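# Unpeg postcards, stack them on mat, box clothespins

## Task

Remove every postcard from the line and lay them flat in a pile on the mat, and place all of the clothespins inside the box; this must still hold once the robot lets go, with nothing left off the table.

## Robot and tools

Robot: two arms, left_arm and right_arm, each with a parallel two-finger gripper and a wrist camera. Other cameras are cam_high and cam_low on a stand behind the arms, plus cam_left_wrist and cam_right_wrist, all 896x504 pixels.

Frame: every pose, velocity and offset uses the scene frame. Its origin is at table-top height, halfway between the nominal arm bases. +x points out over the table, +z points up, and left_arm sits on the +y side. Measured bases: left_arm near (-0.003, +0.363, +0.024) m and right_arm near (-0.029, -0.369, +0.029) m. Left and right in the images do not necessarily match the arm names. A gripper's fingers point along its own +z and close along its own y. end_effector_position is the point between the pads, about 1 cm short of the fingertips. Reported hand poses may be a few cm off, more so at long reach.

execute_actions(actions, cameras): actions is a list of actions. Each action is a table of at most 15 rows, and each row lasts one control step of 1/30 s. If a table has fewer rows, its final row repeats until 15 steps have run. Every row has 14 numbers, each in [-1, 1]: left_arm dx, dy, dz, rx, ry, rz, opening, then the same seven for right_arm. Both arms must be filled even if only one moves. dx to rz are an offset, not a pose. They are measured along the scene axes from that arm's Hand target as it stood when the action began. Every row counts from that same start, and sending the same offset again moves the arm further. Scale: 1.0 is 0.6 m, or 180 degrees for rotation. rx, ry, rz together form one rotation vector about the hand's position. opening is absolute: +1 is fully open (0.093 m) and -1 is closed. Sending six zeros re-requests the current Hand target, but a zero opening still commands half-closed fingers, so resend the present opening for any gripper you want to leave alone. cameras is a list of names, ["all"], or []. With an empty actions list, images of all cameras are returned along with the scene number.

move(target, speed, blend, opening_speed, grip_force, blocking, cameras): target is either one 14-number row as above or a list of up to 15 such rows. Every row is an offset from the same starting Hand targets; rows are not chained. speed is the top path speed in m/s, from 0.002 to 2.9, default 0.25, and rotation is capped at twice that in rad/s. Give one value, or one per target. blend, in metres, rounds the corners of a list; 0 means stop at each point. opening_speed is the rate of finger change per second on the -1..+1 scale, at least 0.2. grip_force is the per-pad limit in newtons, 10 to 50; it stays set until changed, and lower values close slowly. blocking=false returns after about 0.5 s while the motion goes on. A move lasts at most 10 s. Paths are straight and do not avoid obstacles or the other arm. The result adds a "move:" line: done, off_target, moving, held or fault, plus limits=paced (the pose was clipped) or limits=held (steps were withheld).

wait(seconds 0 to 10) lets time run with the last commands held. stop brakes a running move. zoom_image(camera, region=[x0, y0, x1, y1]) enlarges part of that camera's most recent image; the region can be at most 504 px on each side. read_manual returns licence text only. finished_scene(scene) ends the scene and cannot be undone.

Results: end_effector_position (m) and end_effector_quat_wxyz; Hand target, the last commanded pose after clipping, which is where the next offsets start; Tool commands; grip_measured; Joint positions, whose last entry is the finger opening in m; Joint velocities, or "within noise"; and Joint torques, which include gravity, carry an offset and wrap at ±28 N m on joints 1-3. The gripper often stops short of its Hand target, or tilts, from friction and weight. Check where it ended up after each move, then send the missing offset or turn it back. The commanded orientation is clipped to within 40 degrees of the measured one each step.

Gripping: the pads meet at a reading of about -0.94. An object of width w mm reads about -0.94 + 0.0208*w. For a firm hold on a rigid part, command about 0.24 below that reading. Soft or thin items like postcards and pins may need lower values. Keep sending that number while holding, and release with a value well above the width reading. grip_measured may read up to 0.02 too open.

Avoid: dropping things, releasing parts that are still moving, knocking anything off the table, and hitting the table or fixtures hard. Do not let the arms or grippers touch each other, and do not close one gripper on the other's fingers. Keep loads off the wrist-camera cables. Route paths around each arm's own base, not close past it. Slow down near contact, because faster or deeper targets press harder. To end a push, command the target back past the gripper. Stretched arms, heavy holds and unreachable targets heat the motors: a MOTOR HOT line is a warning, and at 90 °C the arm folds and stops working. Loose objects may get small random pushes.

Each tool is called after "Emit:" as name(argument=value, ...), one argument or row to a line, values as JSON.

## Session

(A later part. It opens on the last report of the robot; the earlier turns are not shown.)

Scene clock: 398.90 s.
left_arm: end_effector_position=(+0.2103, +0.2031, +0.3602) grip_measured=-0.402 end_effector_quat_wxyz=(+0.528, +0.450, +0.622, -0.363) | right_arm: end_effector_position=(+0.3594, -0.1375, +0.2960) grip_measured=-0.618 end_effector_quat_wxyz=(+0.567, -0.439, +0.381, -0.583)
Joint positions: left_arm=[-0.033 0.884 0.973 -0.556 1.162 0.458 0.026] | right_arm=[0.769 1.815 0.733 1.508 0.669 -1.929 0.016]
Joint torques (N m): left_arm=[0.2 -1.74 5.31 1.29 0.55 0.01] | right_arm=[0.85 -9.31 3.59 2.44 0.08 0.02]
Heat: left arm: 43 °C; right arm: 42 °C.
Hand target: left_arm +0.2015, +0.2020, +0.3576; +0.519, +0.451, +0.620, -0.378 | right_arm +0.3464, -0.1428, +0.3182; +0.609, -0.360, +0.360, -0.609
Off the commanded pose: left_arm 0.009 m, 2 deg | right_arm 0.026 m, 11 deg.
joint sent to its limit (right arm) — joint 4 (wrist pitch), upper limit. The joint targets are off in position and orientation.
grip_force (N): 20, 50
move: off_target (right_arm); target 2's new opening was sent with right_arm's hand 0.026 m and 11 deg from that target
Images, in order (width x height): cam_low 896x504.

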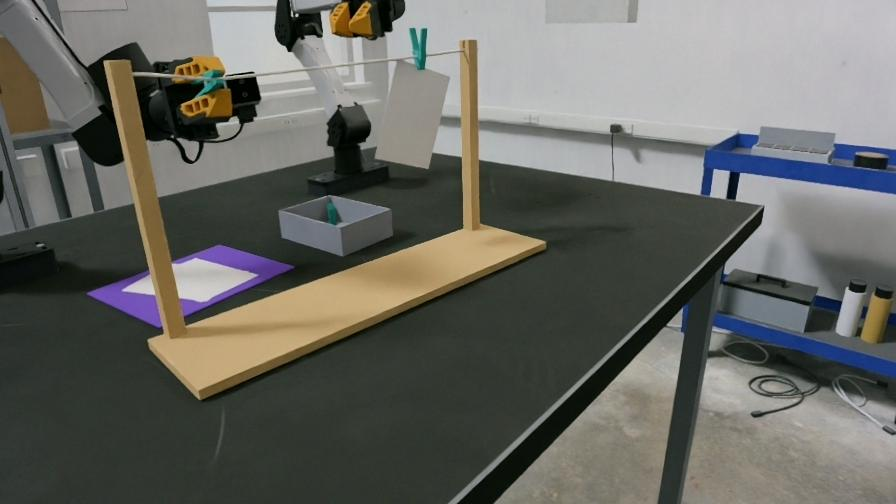

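Emit:
move(
  target=[
    [0,0,0,0,0,0,-0.4,0.008,0,0,0,0,0,-0.62],
    [0,0,0,0,0,0,-0.4,0.008,0,0,0,0,0,-0.44],
    [0,0,0,0,0,0,-0.4,-0.025,0,0,0,0,0,-0.44],
    [0,0,0,0,0,0,-0.4,-0.025,0,0,0,0,0,-0.65],
  ],
  speed=0.06,
  cameras=["cam_low"],
)

Emit:
zoom_image(
  camera="cam_low",
  region=[150, 20, 300, 150],
)

Scene clock: 403.67 s.
left_arm: end_effector_position=(+0.2103, +0.2031, +0.3602) grip_measured=-0.402 end_effector_quat_wxyz=(+0.528, +0.450, +0.622, -0.363) | right_arm: end_effector_position=(+0.3424, -0.1353, +0.2949) grip_measured=-0.643 end_effector_quat_wxyz=(+0.569, -0.444, +0.384, -0.576)
Joint positions: left_arm=[-0.033 0.884 0.973 -0.556 1.162 0.458 0.026] | right_arm=[0.81 1.772 0.684 1.508 0.701 -1.93 0.014]
Joint torques (N m): left_arm=[0.16 -1.72 5.34 1.31 0.54 0.01] | right_arm=[0.64 -9.03 3.95 2.44 0.05 -0.09]
Heat: left arm: 43 °C; right arm: 42 °C.
Hand target: left_arm +0.2015, +0.2020, +0.3576; +0.519, +0.451, +0.620, -0.378 | right_arm +0.3314, -0.1428, +0.3182; +0.609, -0.360, +0.360, -0.609
Off the commanded pose: left_arm 0.009 m, 2 deg | right_arm 0.027 m, 12 deg.
joint sent to its limit (right arm) — joint 4 (wrist pitch), upper limit. The joint targets are off in position and orientation.
grip_force (N): 20, 50
move: off_target (right_arm); target 2's new opening was sent with right_arm's hand 0.024 m and 11 deg from that target; target 4's new opening was sent with right_arm's hand 0.026 m and 11 deg from that target
Images, in order (width x height): cam_low 896x504.

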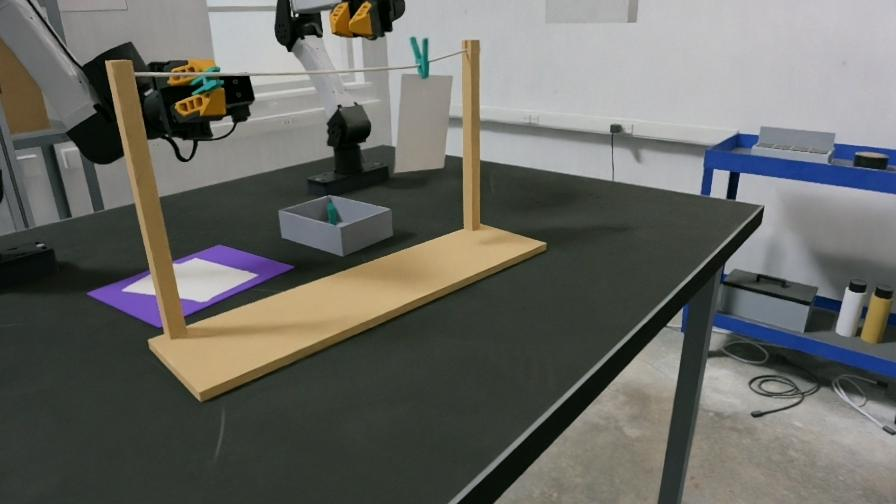

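Scaled by 3.360 from the camera's 896x504 image, which has a finer 1280x720 frame.

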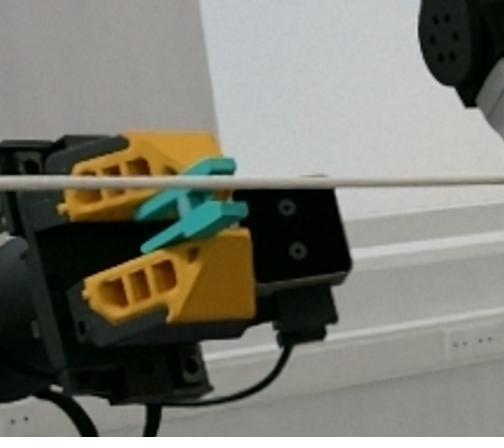

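Emit:
move(
  target=[0,0,0,0,0,0,-0.4,-0.12,0,0,0,0,0,-0.7],
  speed=0.12,
  cameras=["all"],
)

Scene clock: 405.23 s.
left_arm: end_effector_position=(+0.2103, +0.2031, +0.3602) grip_measured=-0.402 end_effector_quat_wxyz=(+0.528, +0.450, +0.622, -0.363) | right_arm: end_effector_position=(+0.2651, -0.1313, +0.3004) grip_measured=-0.698 end_effector_quat_wxyz=(+0.571, -0.467, +0.376, -0.561)
Joint positions: left_arm=[-0.033 0.884 0.973 -0.556 1.162 0.458 0.026] | right_arm=[1.022 1.563 0.499 1.508 0.857 -2.014 0.012]
Joint torques (N m): left_arm=[0.2 -1.7 5.35 1.3 0.55 0] | right_arm=[0.51 -6.78 4.03 2.35 0.02 -0.09]
Heat: left arm: 43 °C; right arm: 43 °C.
Hand target: left_arm +0.2015, +0.2020, +0.3576; +0.519, +0.451, +0.620, -0.378 | right_arm +0.2594, -0.1428, +0.3182; +0.609, -0.360, +0.360, -0.609
Off the commanded pose: left_arm 0.009 m, 2 deg | right_arm 0.022 m, 14 deg.
joint sent to its limit (right arm) — joint 4 (wrist pitch), upper limit. The joint targets are off in position and orientation.
grip_force (N): 20, 50
move: off_target (right_arm)

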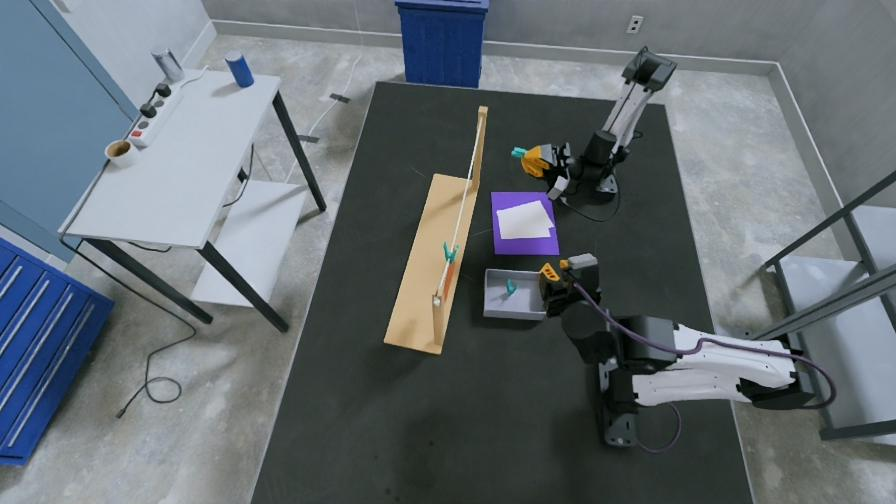

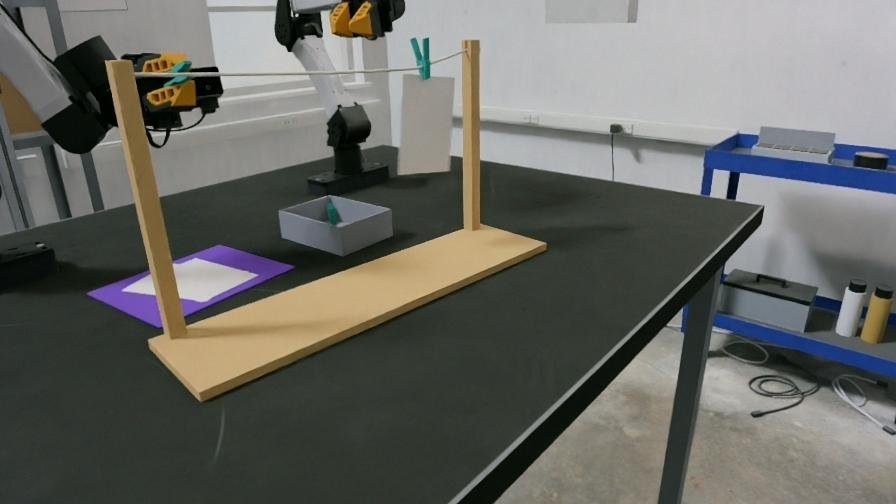

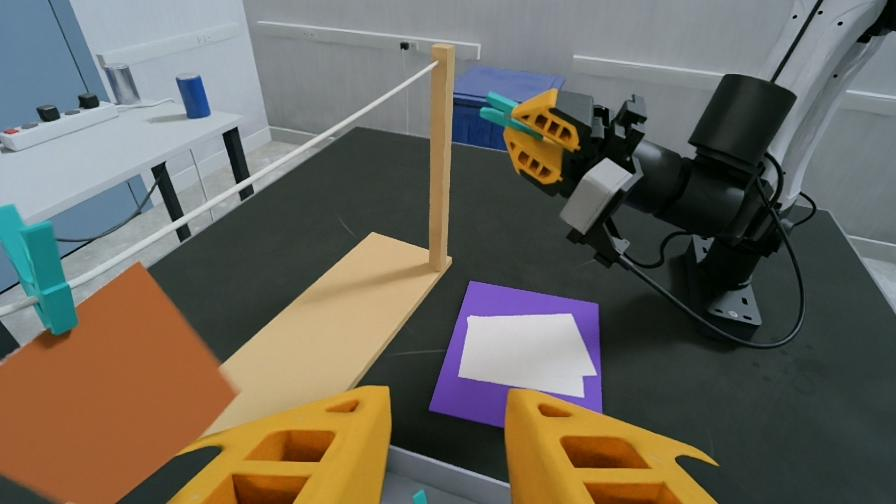

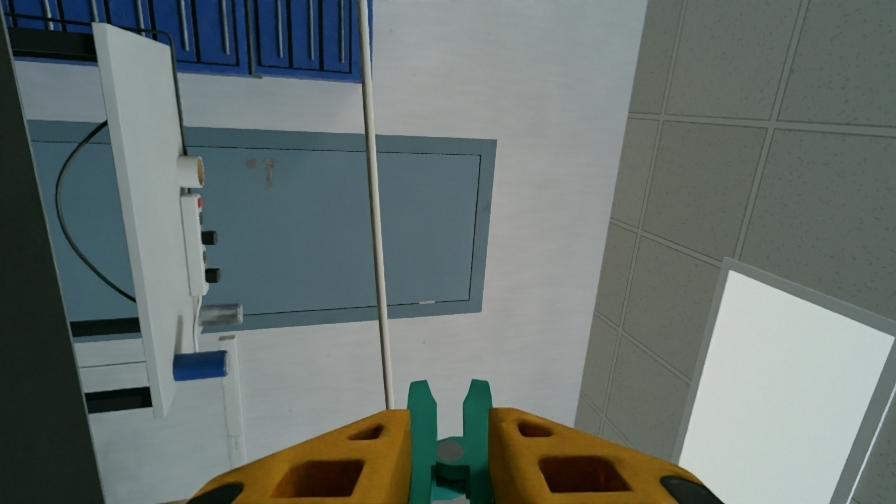

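Emit:
move(
  target=[0,0.17,0,0,0,0,-0.4,-0.099,-0.179,0.203,0.4738,0.275,0.0851,-0.75],
  speed=0.25,
  cameras=["all"],
)

Scene clock: 410.17 s.
left_arm: end_effector_position=(+0.2067, +0.3069, +0.3501) grip_measured=-0.402 end_effector_quat_wxyz=(+0.567, +0.358, +0.687, -0.281) | right_arm: end_effector_position=(+0.2051, -0.2463, +0.4312) grip_measured=-0.748 end_effector_quat_wxyz=(+0.563, -0.115, +0.818, +0.038)
Joint positions: left_arm=[0.595 1.053 1.176 -1.549 1.368 1.443 0.026] | right_arm=[0.842 0.948 1.436 -0.941 0.587 0.191 0.009]
Joint torques (N m): left_arm=[0.21 -1.84 5.37 0.26 1 0.38] | right_arm=[-0.28 -0.13 8.38 1.68 -0.06 0.16]
Heat: left arm: 42 °C; right arm: 41 °C.
Hand target: left_arm +0.2015, +0.3040, +0.3576; +0.519, +0.451, +0.620, -0.378 | right_arm +0.2000, -0.2502, +0.4400; +0.562, -0.107, +0.818, +0.051
Off the commanded pose: left_arm 0.010 m, 18 deg | right_arm 0.011 m, 2 deg.
joint sent to its limit (left arm) — joint 4 (wrist pitch), lower limit. The joint targets are off in position and orientation.
grip_force (N): 20, 50
move: off_target (left_arm, right_arm)

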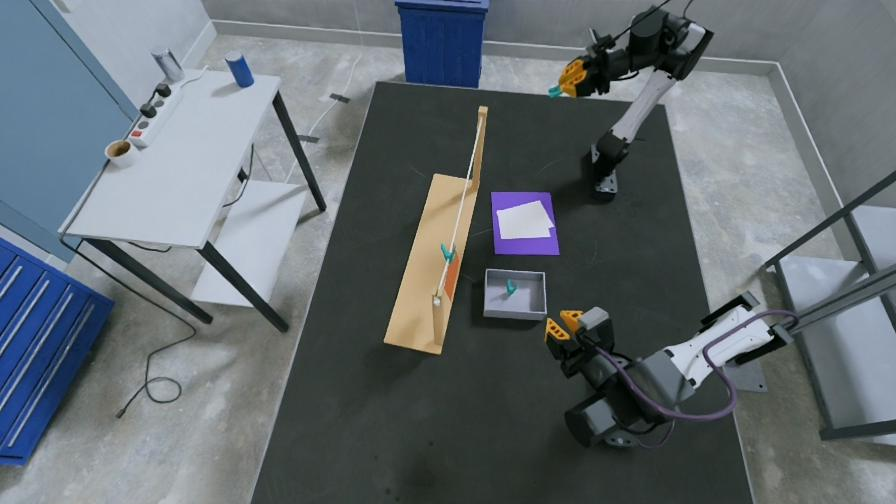

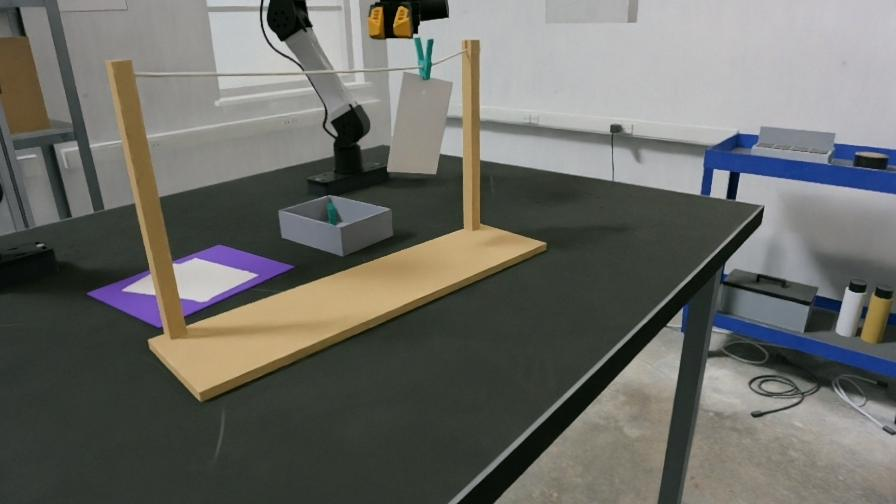

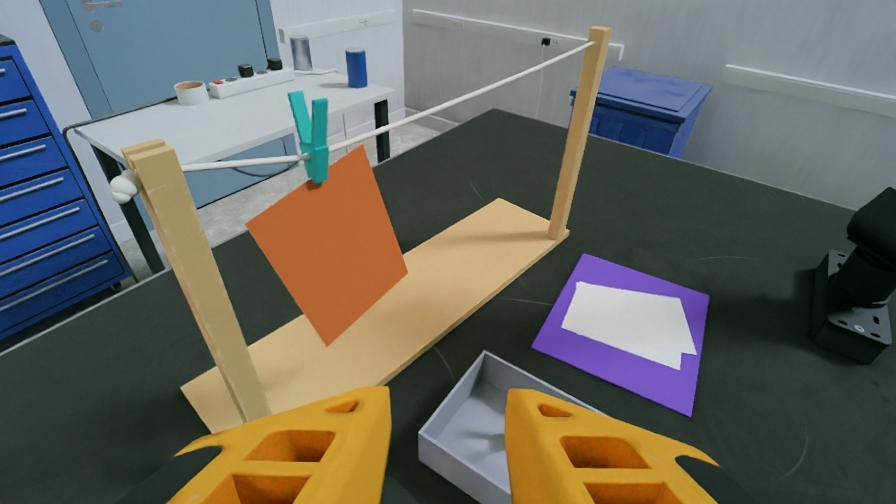

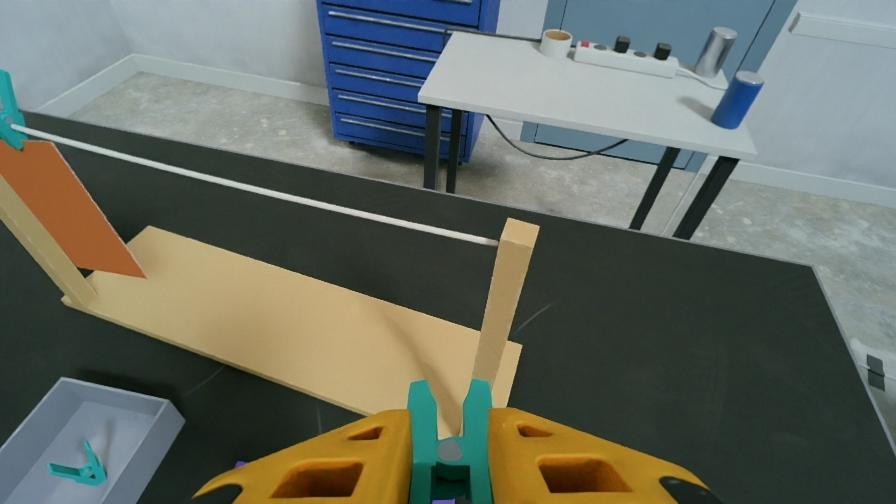

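Emit:
move(
  target=[0,0,0,0,0,0,-0.4,0.127,0.53,-0.41,-0.0686,0.1475,0.17,-0.75],
  speed=0.25,
  cameras=["all"],
)

Scene clock: 413.00 s.
left_arm: end_effector_position=(+0.2067, +0.3069, +0.3501) grip_measured=-0.402 end_effector_quat_wxyz=(+0.567, +0.358, +0.687, -0.281) | right_arm: end_effector_position=(+0.2693, +0.0533, +0.1685) grip_measured=-0.746 end_effector_quat_wxyz=(+0.285, -0.362, +0.881, +0.106)
Joint positions: left_arm=[0.595 1.053 1.176 -1.549 1.368 1.443 0.026] | right_arm=[1.002 1.993 1.686 -0.662 0.147 0.178 0.009]
Joint torques (N m): left_arm=[0.23 -1.83 5.44 0.27 1.01 0.38] | right_arm=[0.55 -9.91 9.95 1.9 -0.11 -0.11]
Heat: left arm: 42 °C; right arm: 41 °C.
Hand target: left_arm +0.2015, +0.3040, +0.3576; +0.519, +0.451, +0.620, -0.378 | right_arm +0.2762, +0.0678, +0.1940; +0.314, -0.361, +0.868, +0.132
Off the commanded pose: left_arm 0.010 m, 18 deg | right_arm 0.030 m, 5 deg.
joint sent to its limit (left arm) — joint 4 (wrist pitch), lower limit. The joint targets are off in position and orientation.
grip_force (N): 20, 50
move: off_target (left_arm, right_arm)

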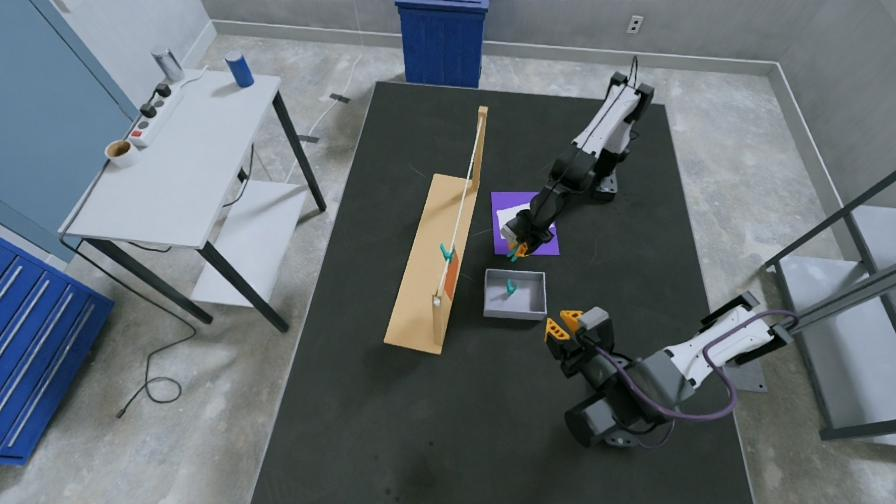

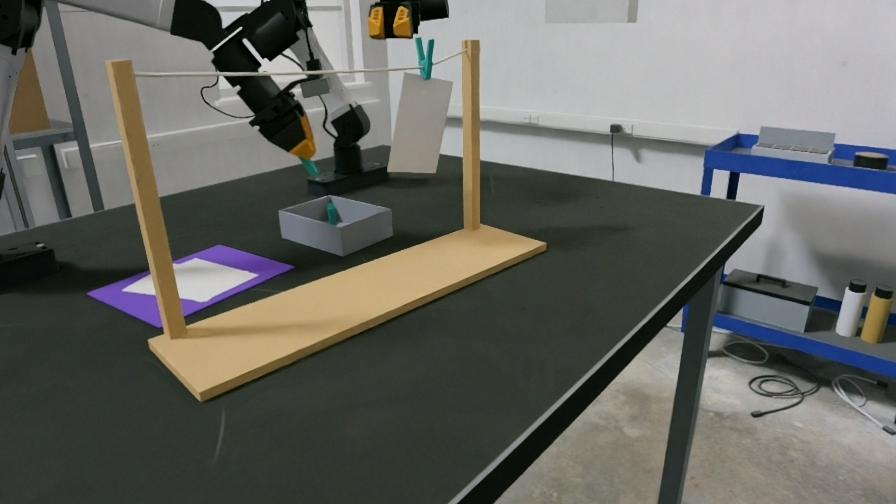

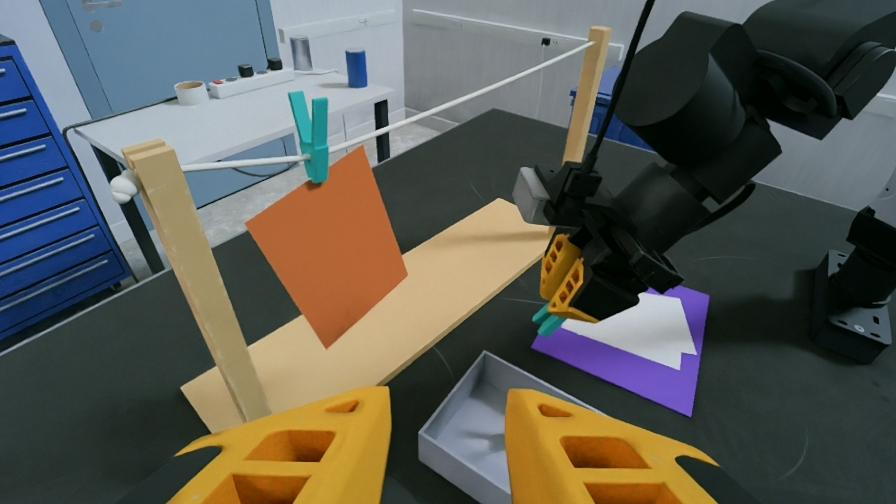

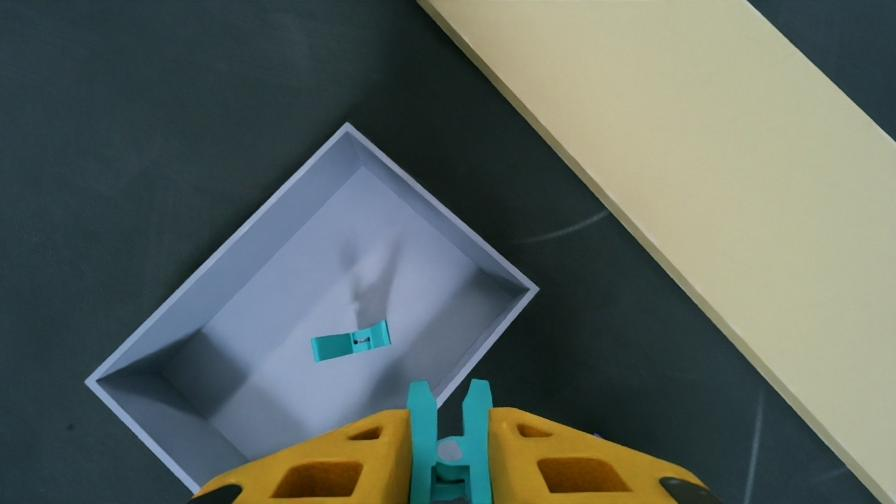

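Emit:
move(
  target=[
    [0,0,0,0,0,0,-0.4,-0.013,0.095,-0.03,0,0,0,-0.75],
    [0,0,0,0,0,0,-0.4,-0.013,0.1,-0.11,0,0,0,-0.75],
  ],
  speed=0.15,
  cameras=["all"],
)

Scene clock: 415.40 s.
left_arm: end_effector_position=(+0.2067, +0.3069, +0.3501) grip_measured=-0.402 end_effector_quat_wxyz=(+0.567, +0.358, +0.687, -0.281) | right_arm: end_effector_position=(+0.2588, +0.1201, +0.1138) grip_measured=-0.744 end_effector_quat_wxyz=(+0.283, -0.382, +0.872, +0.118)
Joint positions: left_arm=[0.595 1.053 1.176 -1.549 1.368 1.443 0.026] | right_arm=[1.085 2.227 1.827 -0.566 0.161 0.211 0.01]
Joint torques (N m): left_arm=[0.16 -1.85 5.38 0.28 1 0.38] | right_arm=[0.14 -11.88 5.72 2.18 0.29 0.16]
Heat: left arm: 42 °C; right arm: 41 °C.
Hand target: left_arm +0.2015, +0.3040, +0.3576; +0.519, +0.451, +0.620, -0.378 | right_arm +0.2684, +0.1278, +0.1280; +0.314, -0.361, +0.868, +0.132
Off the commanded pose: left_arm 0.010 m, 18 deg | right_arm 0.019 m, 5 deg.
joint sent to its limit (left arm) — joint 4 (wrist pitch), lower limit. The joint targets are off in position and orientation.
grip_force (N): 20, 50
move: off_target (left_arm, right_arm)

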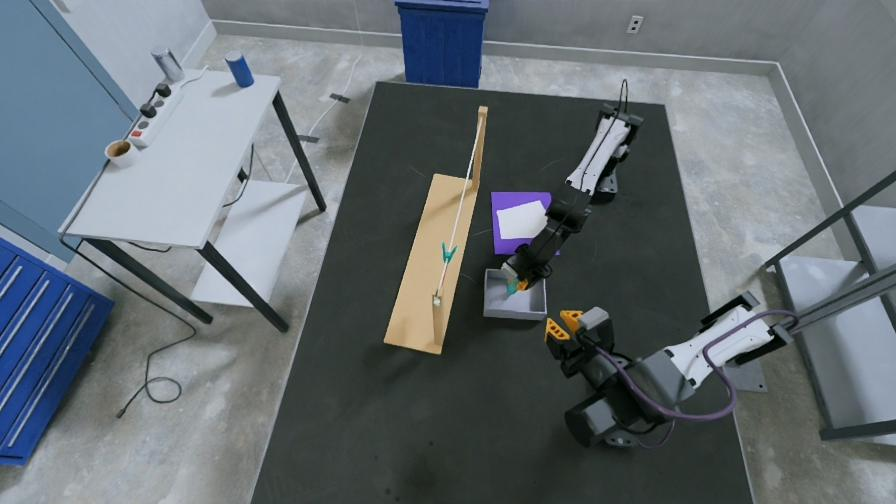

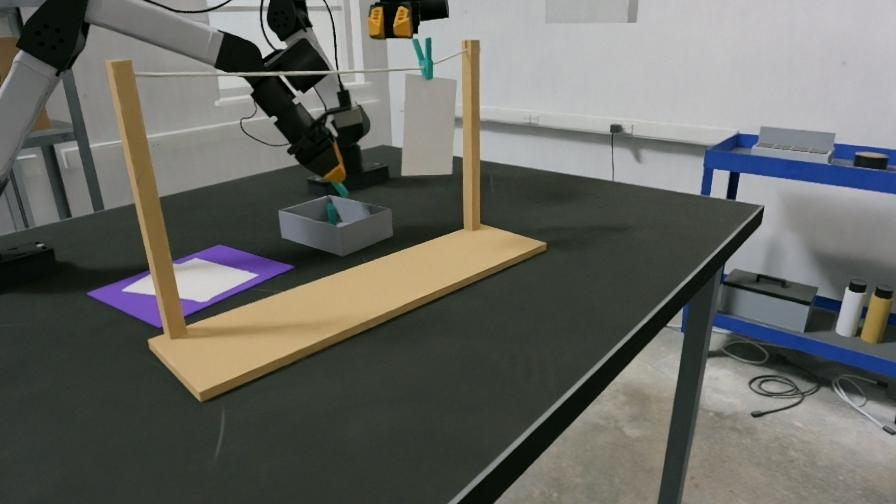

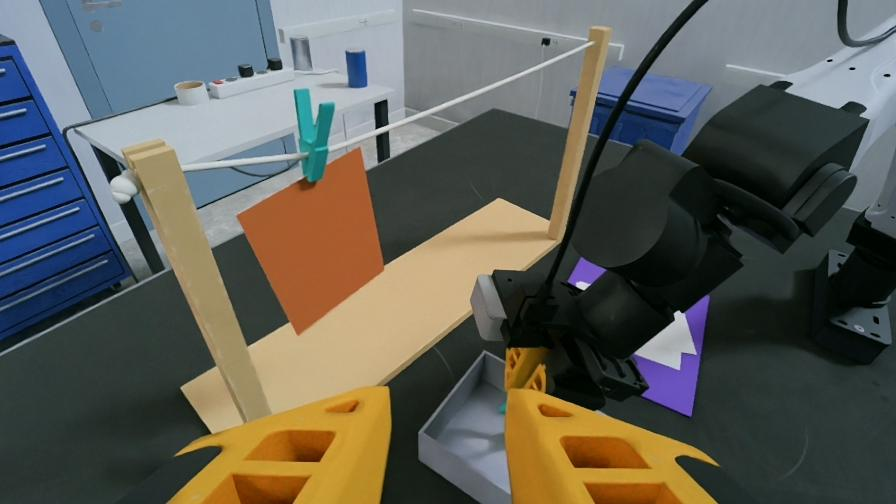

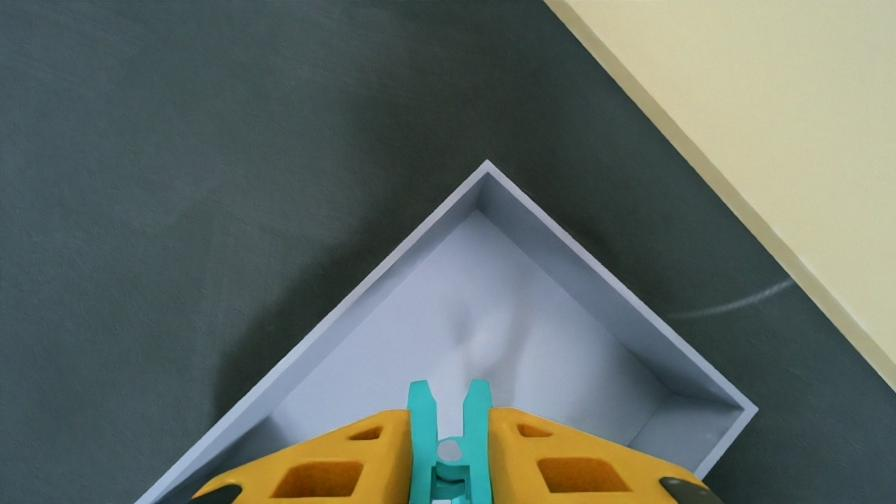

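Emit:
move(
  target=[
    [0,0,0,0,0,0,-0.4,0.01,0.015,-0.065,0,0,0,-0.75],
    [0,0,0,0,0,0,-0.4,0.01,0.015,-0.065,0,0,0,0.0],
  ],
  speed=0.1,
  opening_speed=0.5,
  cameras=["all"],
)

Emit:
zoom_image(
  camera="cam_right_wrist",
  region=[200, 100, 700, 504],
)

Scene clock: 419.13 s.
left_arm: end_effector_position=(+0.2067, +0.3069, +0.3501) grip_measured=-0.402 end_effector_quat_wxyz=(+0.567, +0.358, +0.687, -0.281) | right_arm: end_effector_position=(+0.2642, +0.1303, +0.0776) grip_measured=-0.002 end_effector_quat_wxyz=(+0.285, -0.381, +0.871, +0.120)
Joint positions: left_arm=[0.595 1.053 1.176 -1.549 1.368 1.443 0.026] | right_arm=[1.085 2.303 1.803 -0.459 0.161 0.211 0.045]
Joint torques (N m): left_arm=[0.21 -1.8 5.41 0.27 1.01 0.38] | right_arm=[-0.01 -11.95 5.6 2.18 0.27 0.15]
Heat: left arm: 42 °C; right arm: 41 °C.
Hand target: left_arm +0.2015, +0.3040, +0.3576; +0.519, +0.451, +0.620, -0.378 | right_arm +0.2744, +0.1368, +0.0890; +0.314, -0.361, +0.868, +0.132
Off the commanded pose: left_arm 0.010 m, 18 deg | right_arm 0.017 m, 4 deg.
joint sent to its limit (left arm) — joint 4 (wrist pitch), lower limit. The joint targets are off in position and orientation.
grip_force (N): 20, 50
move: off_target (left_arm, right_arm); target 2's new opening was sent with right_arm's hand 0.017 m and 4 deg from that target

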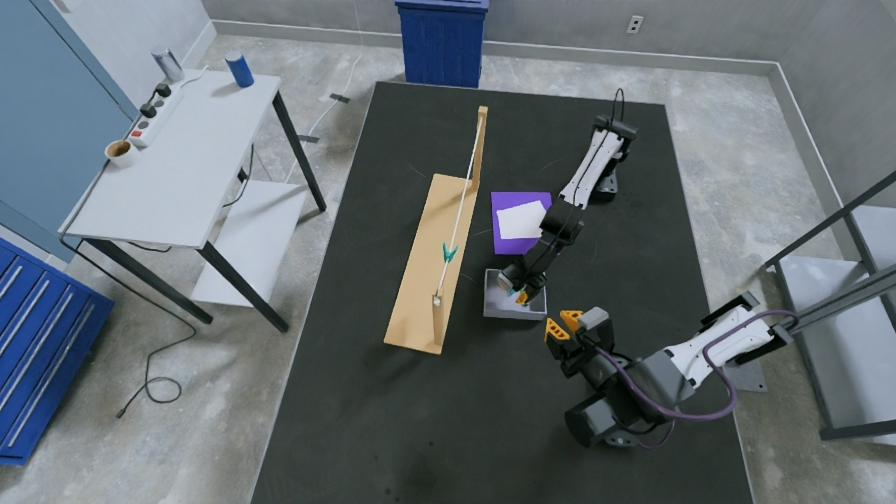

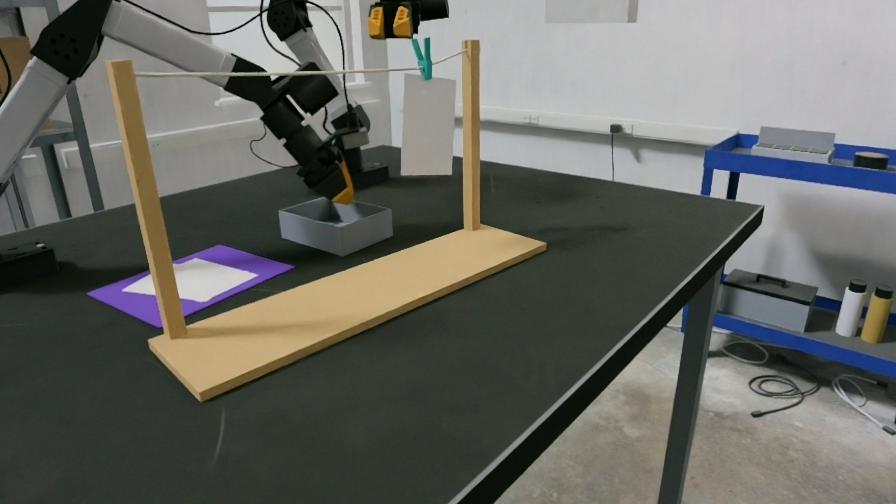

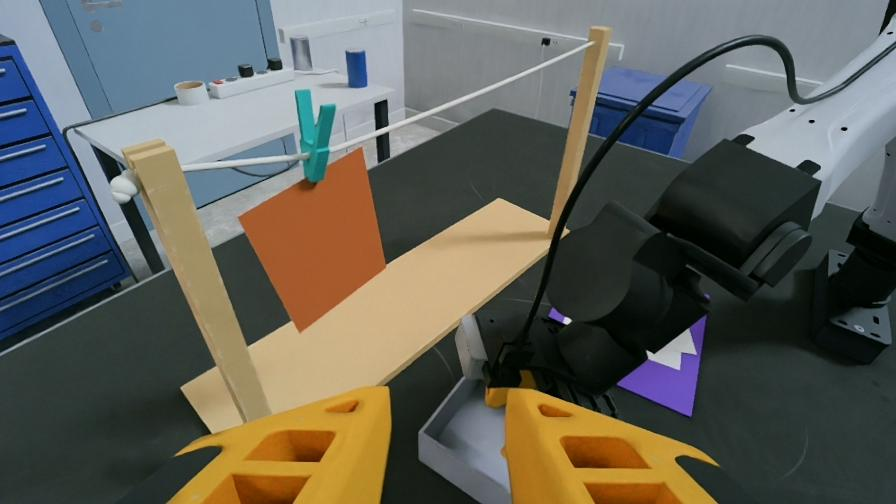

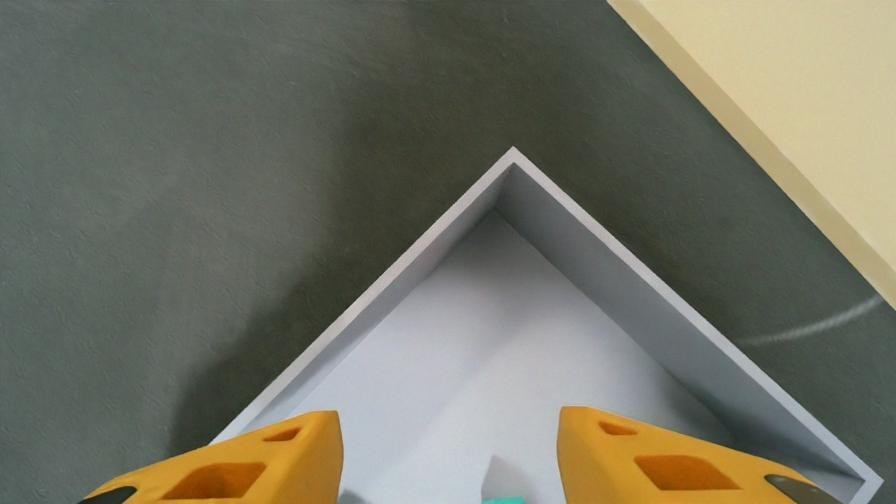

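Scaled by 1.008 from the camera's 896x504 image, which has a finer 1280x720 frame.

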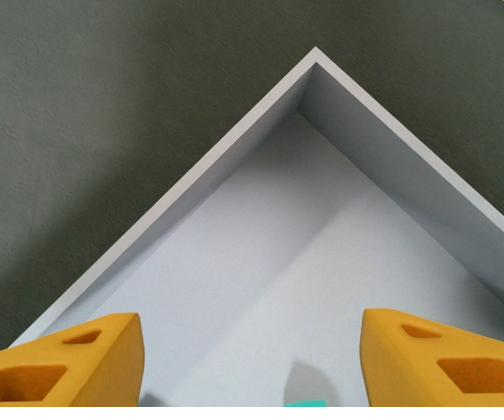

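Emit:
move(
  target=[
    [0,0,0,0,0,0,-0.4,-0.01,-0.03,0.293,0,0,0,0.0],
    [0,0,0,0,0,0,-0.4,0.13,-0.25,0.25,0.2118,-0.1386,0.1253,0.0],
  ],
  speed=0.25,
  blend=[0.04,0],
  cameras=["all"],
)

Scene clock: 424.03 s.
left_arm: end_effector_position=(+0.2067, +0.3069, +0.3501) grip_measured=-0.402 end_effector_quat_wxyz=(+0.567, +0.358, +0.687, -0.281) | right_arm: end_effector_position=(+0.3550, -0.0164, +0.2277) grip_measured=-0.002 end_effector_quat_wxyz=(+0.540, -0.415, +0.631, +0.372)
Joint positions: left_arm=[0.595 1.053 1.176 -1.549 1.368 1.443 0.026] | right_arm=[0.551 1.839 1.042 0.625 -0.624 -0.08 0.045]
Joint torques (N m): left_arm=[0.18 -1.78 5.42 0.28 1 0.37] | right_arm=[0.29 -7.57 5.24 2.8 -0.26 0.13]
Heat: left arm: 42 °C; right arm: 41 °C.
Hand target: left_arm +0.2015, +0.3040, +0.3576; +0.519, +0.451, +0.620, -0.378 | right_arm +0.3524, -0.0132, +0.2390; +0.558, -0.418, +0.606, +0.383
Off the commanded pose: left_arm 0.010 m, 18 deg | right_arm 0.012 m, 4 deg.
joint sent to its limit (left arm) — joint 4 (wrist pitch), lower limit. The joint targets are off in position and orientation.
grip_force (N): 20, 50
move: off_target (left_arm, right_arm)

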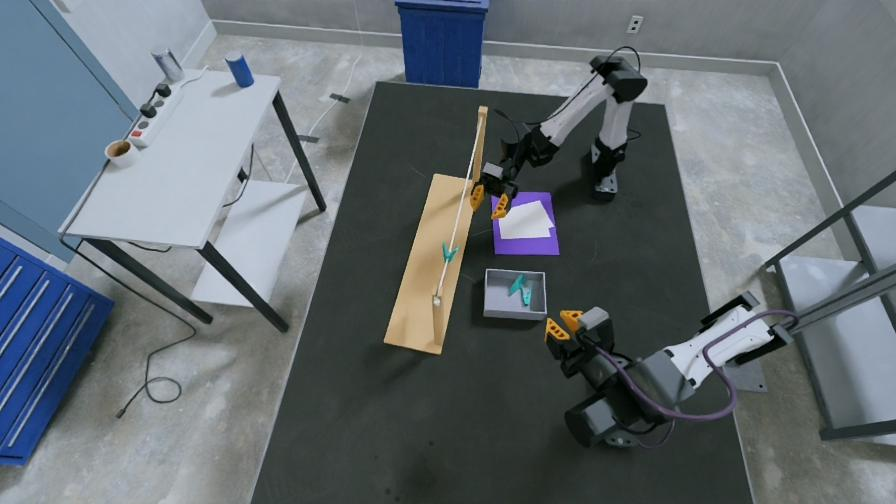

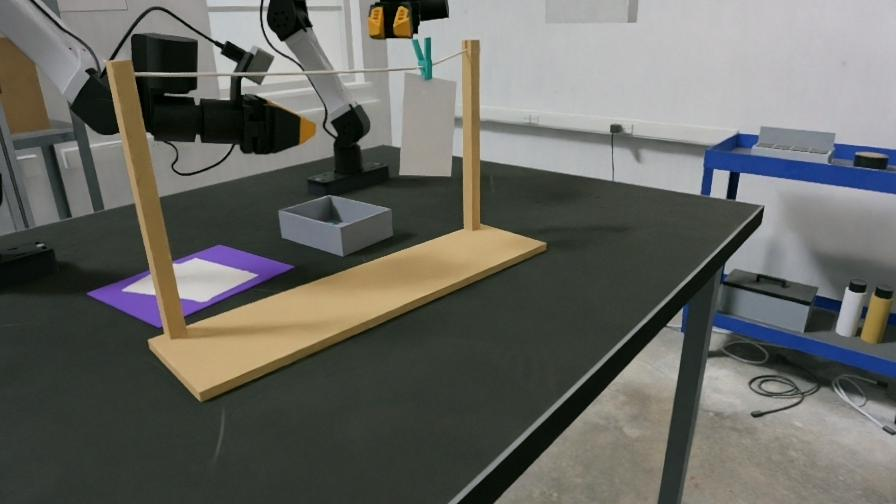

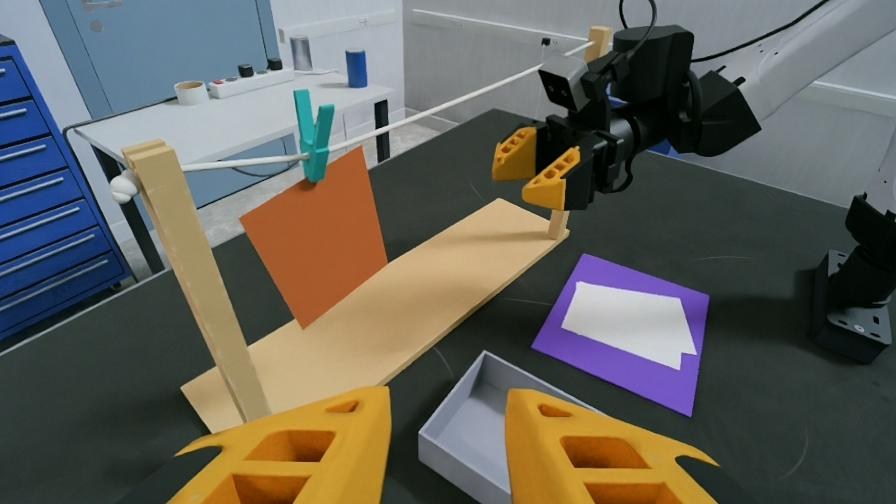

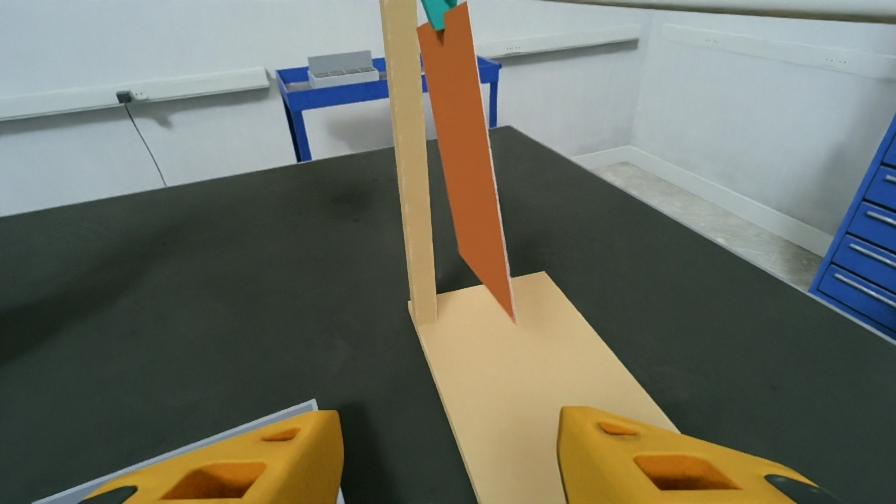

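Emit:
wait(
  seconds=0.3,
  cameras=["cam_right_wrist"],
)

Emit:
wait(
  seconds=0.3,
  cameras=["cam_right_wrist"],
)

Scene clock: 424.63 s.
left_arm: end_effector_position=(+0.2067, +0.3069, +0.3501) grip_measured=-0.402 end_effector_quat_wxyz=(+0.567, +0.358, +0.687, -0.281) | right_arm: end_effector_position=(+0.3550, -0.0164, +0.2277) grip_measured=-0.002 end_effector_quat_wxyz=(+0.540, -0.415, +0.631, +0.372)
Joint positions: left_arm=[0.595 1.053 1.176 -1.549 1.368 1.443 0.026] | right_arm=[0.551 1.839 1.042 0.625 -0.624 -0.08 0.045]
Joint torques (N m): left_arm=[0.21 -1.81 5.38 0.28 1.01 0.38] | right_arm=[0.31 -7.53 5.27 2.81 -0.26 0.16]
Heat: left arm: 42 °C; right arm: 41 °C.
Hand target: left_arm +0.2015, +0.3040, +0.3576; +0.519, +0.451, +0.620, -0.378 | right_arm +0.3524, -0.0132, +0.2390; +0.558, -0.418, +0.606, +0.383
Tool commands: left_gripper/opening=-0.4 right_gripper/opening=+0.0
Off the commanded pose: left_arm 0.010 m, 18 deg | right_arm 0.012 m, 4 deg.
grip_force (N): 20, 50
wait: 0.30 s; at rest from the start
Images, in order (width x height): cam_right_wrist 896x504.

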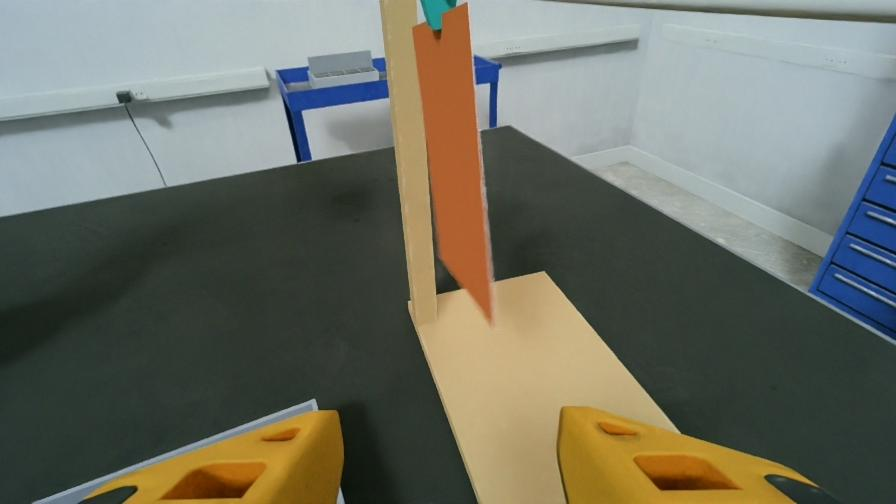

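Scene clock: 424.93 s.
left_arm: end_effector_position=(+0.2067, +0.3069, +0.3501) grip_measured=-0.402 end_effector_quat_wxyz=(+0.567, +0.358, +0.687, -0.281) | right_arm: end_effector_position=(+0.3550, -0.0164, +0.2277) grip_measured=-0.002 end_effector_quat_wxyz=(+0.540, -0.415, +0.631, +0.372)
Joint positions: left_arm=[0.595 1.053 1.176 -1.549 1.368 1.443 0.026] | right_arm=[0.551 1.839 1.042 0.625 -0.624 -0.08 0.045]
Joint torques (N m): left_arm=[0.2 -1.81 5.39 0.28 1.02 0.38] | right_arm=[0.28 -7.56 5.23 2.82 -0.25 0.13]
Heat: left arm: 42 °C; right arm: 41 °C.
Hand target: left_arm +0.2015, +0.3040, +0.3576; +0.519, +0.451, +0.620, -0.378 | right_arm +0.3524, -0.0132, +0.2390; +0.558, -0.418, +0.606, +0.383
Tool commands: left_gripper/opening=-0.4 right_gripper/opening=+0.0
Off the commanded pose: left_arm 0.010 m, 18 deg | right_arm 0.012 m, 4 deg.
grip_force (N): 20, 50
wait: 0.30 s; at rest by 0.17 s
Images, in order (width x height): cam_right_wrist 896x504.

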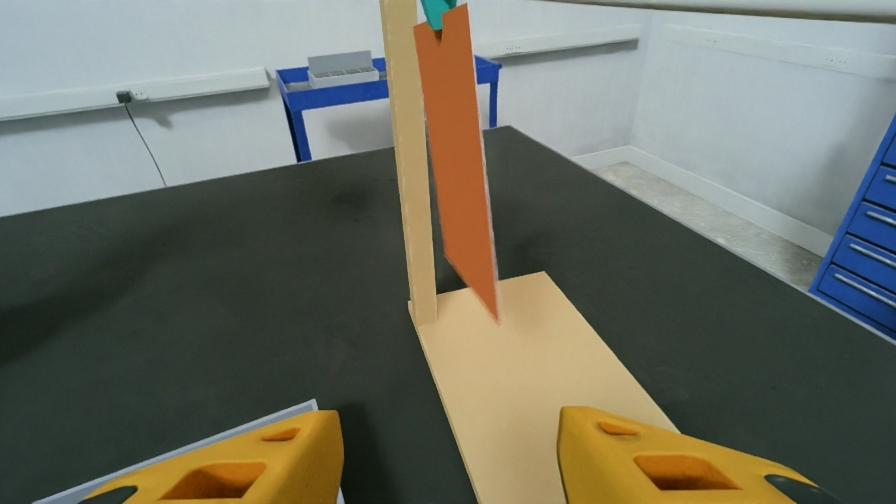

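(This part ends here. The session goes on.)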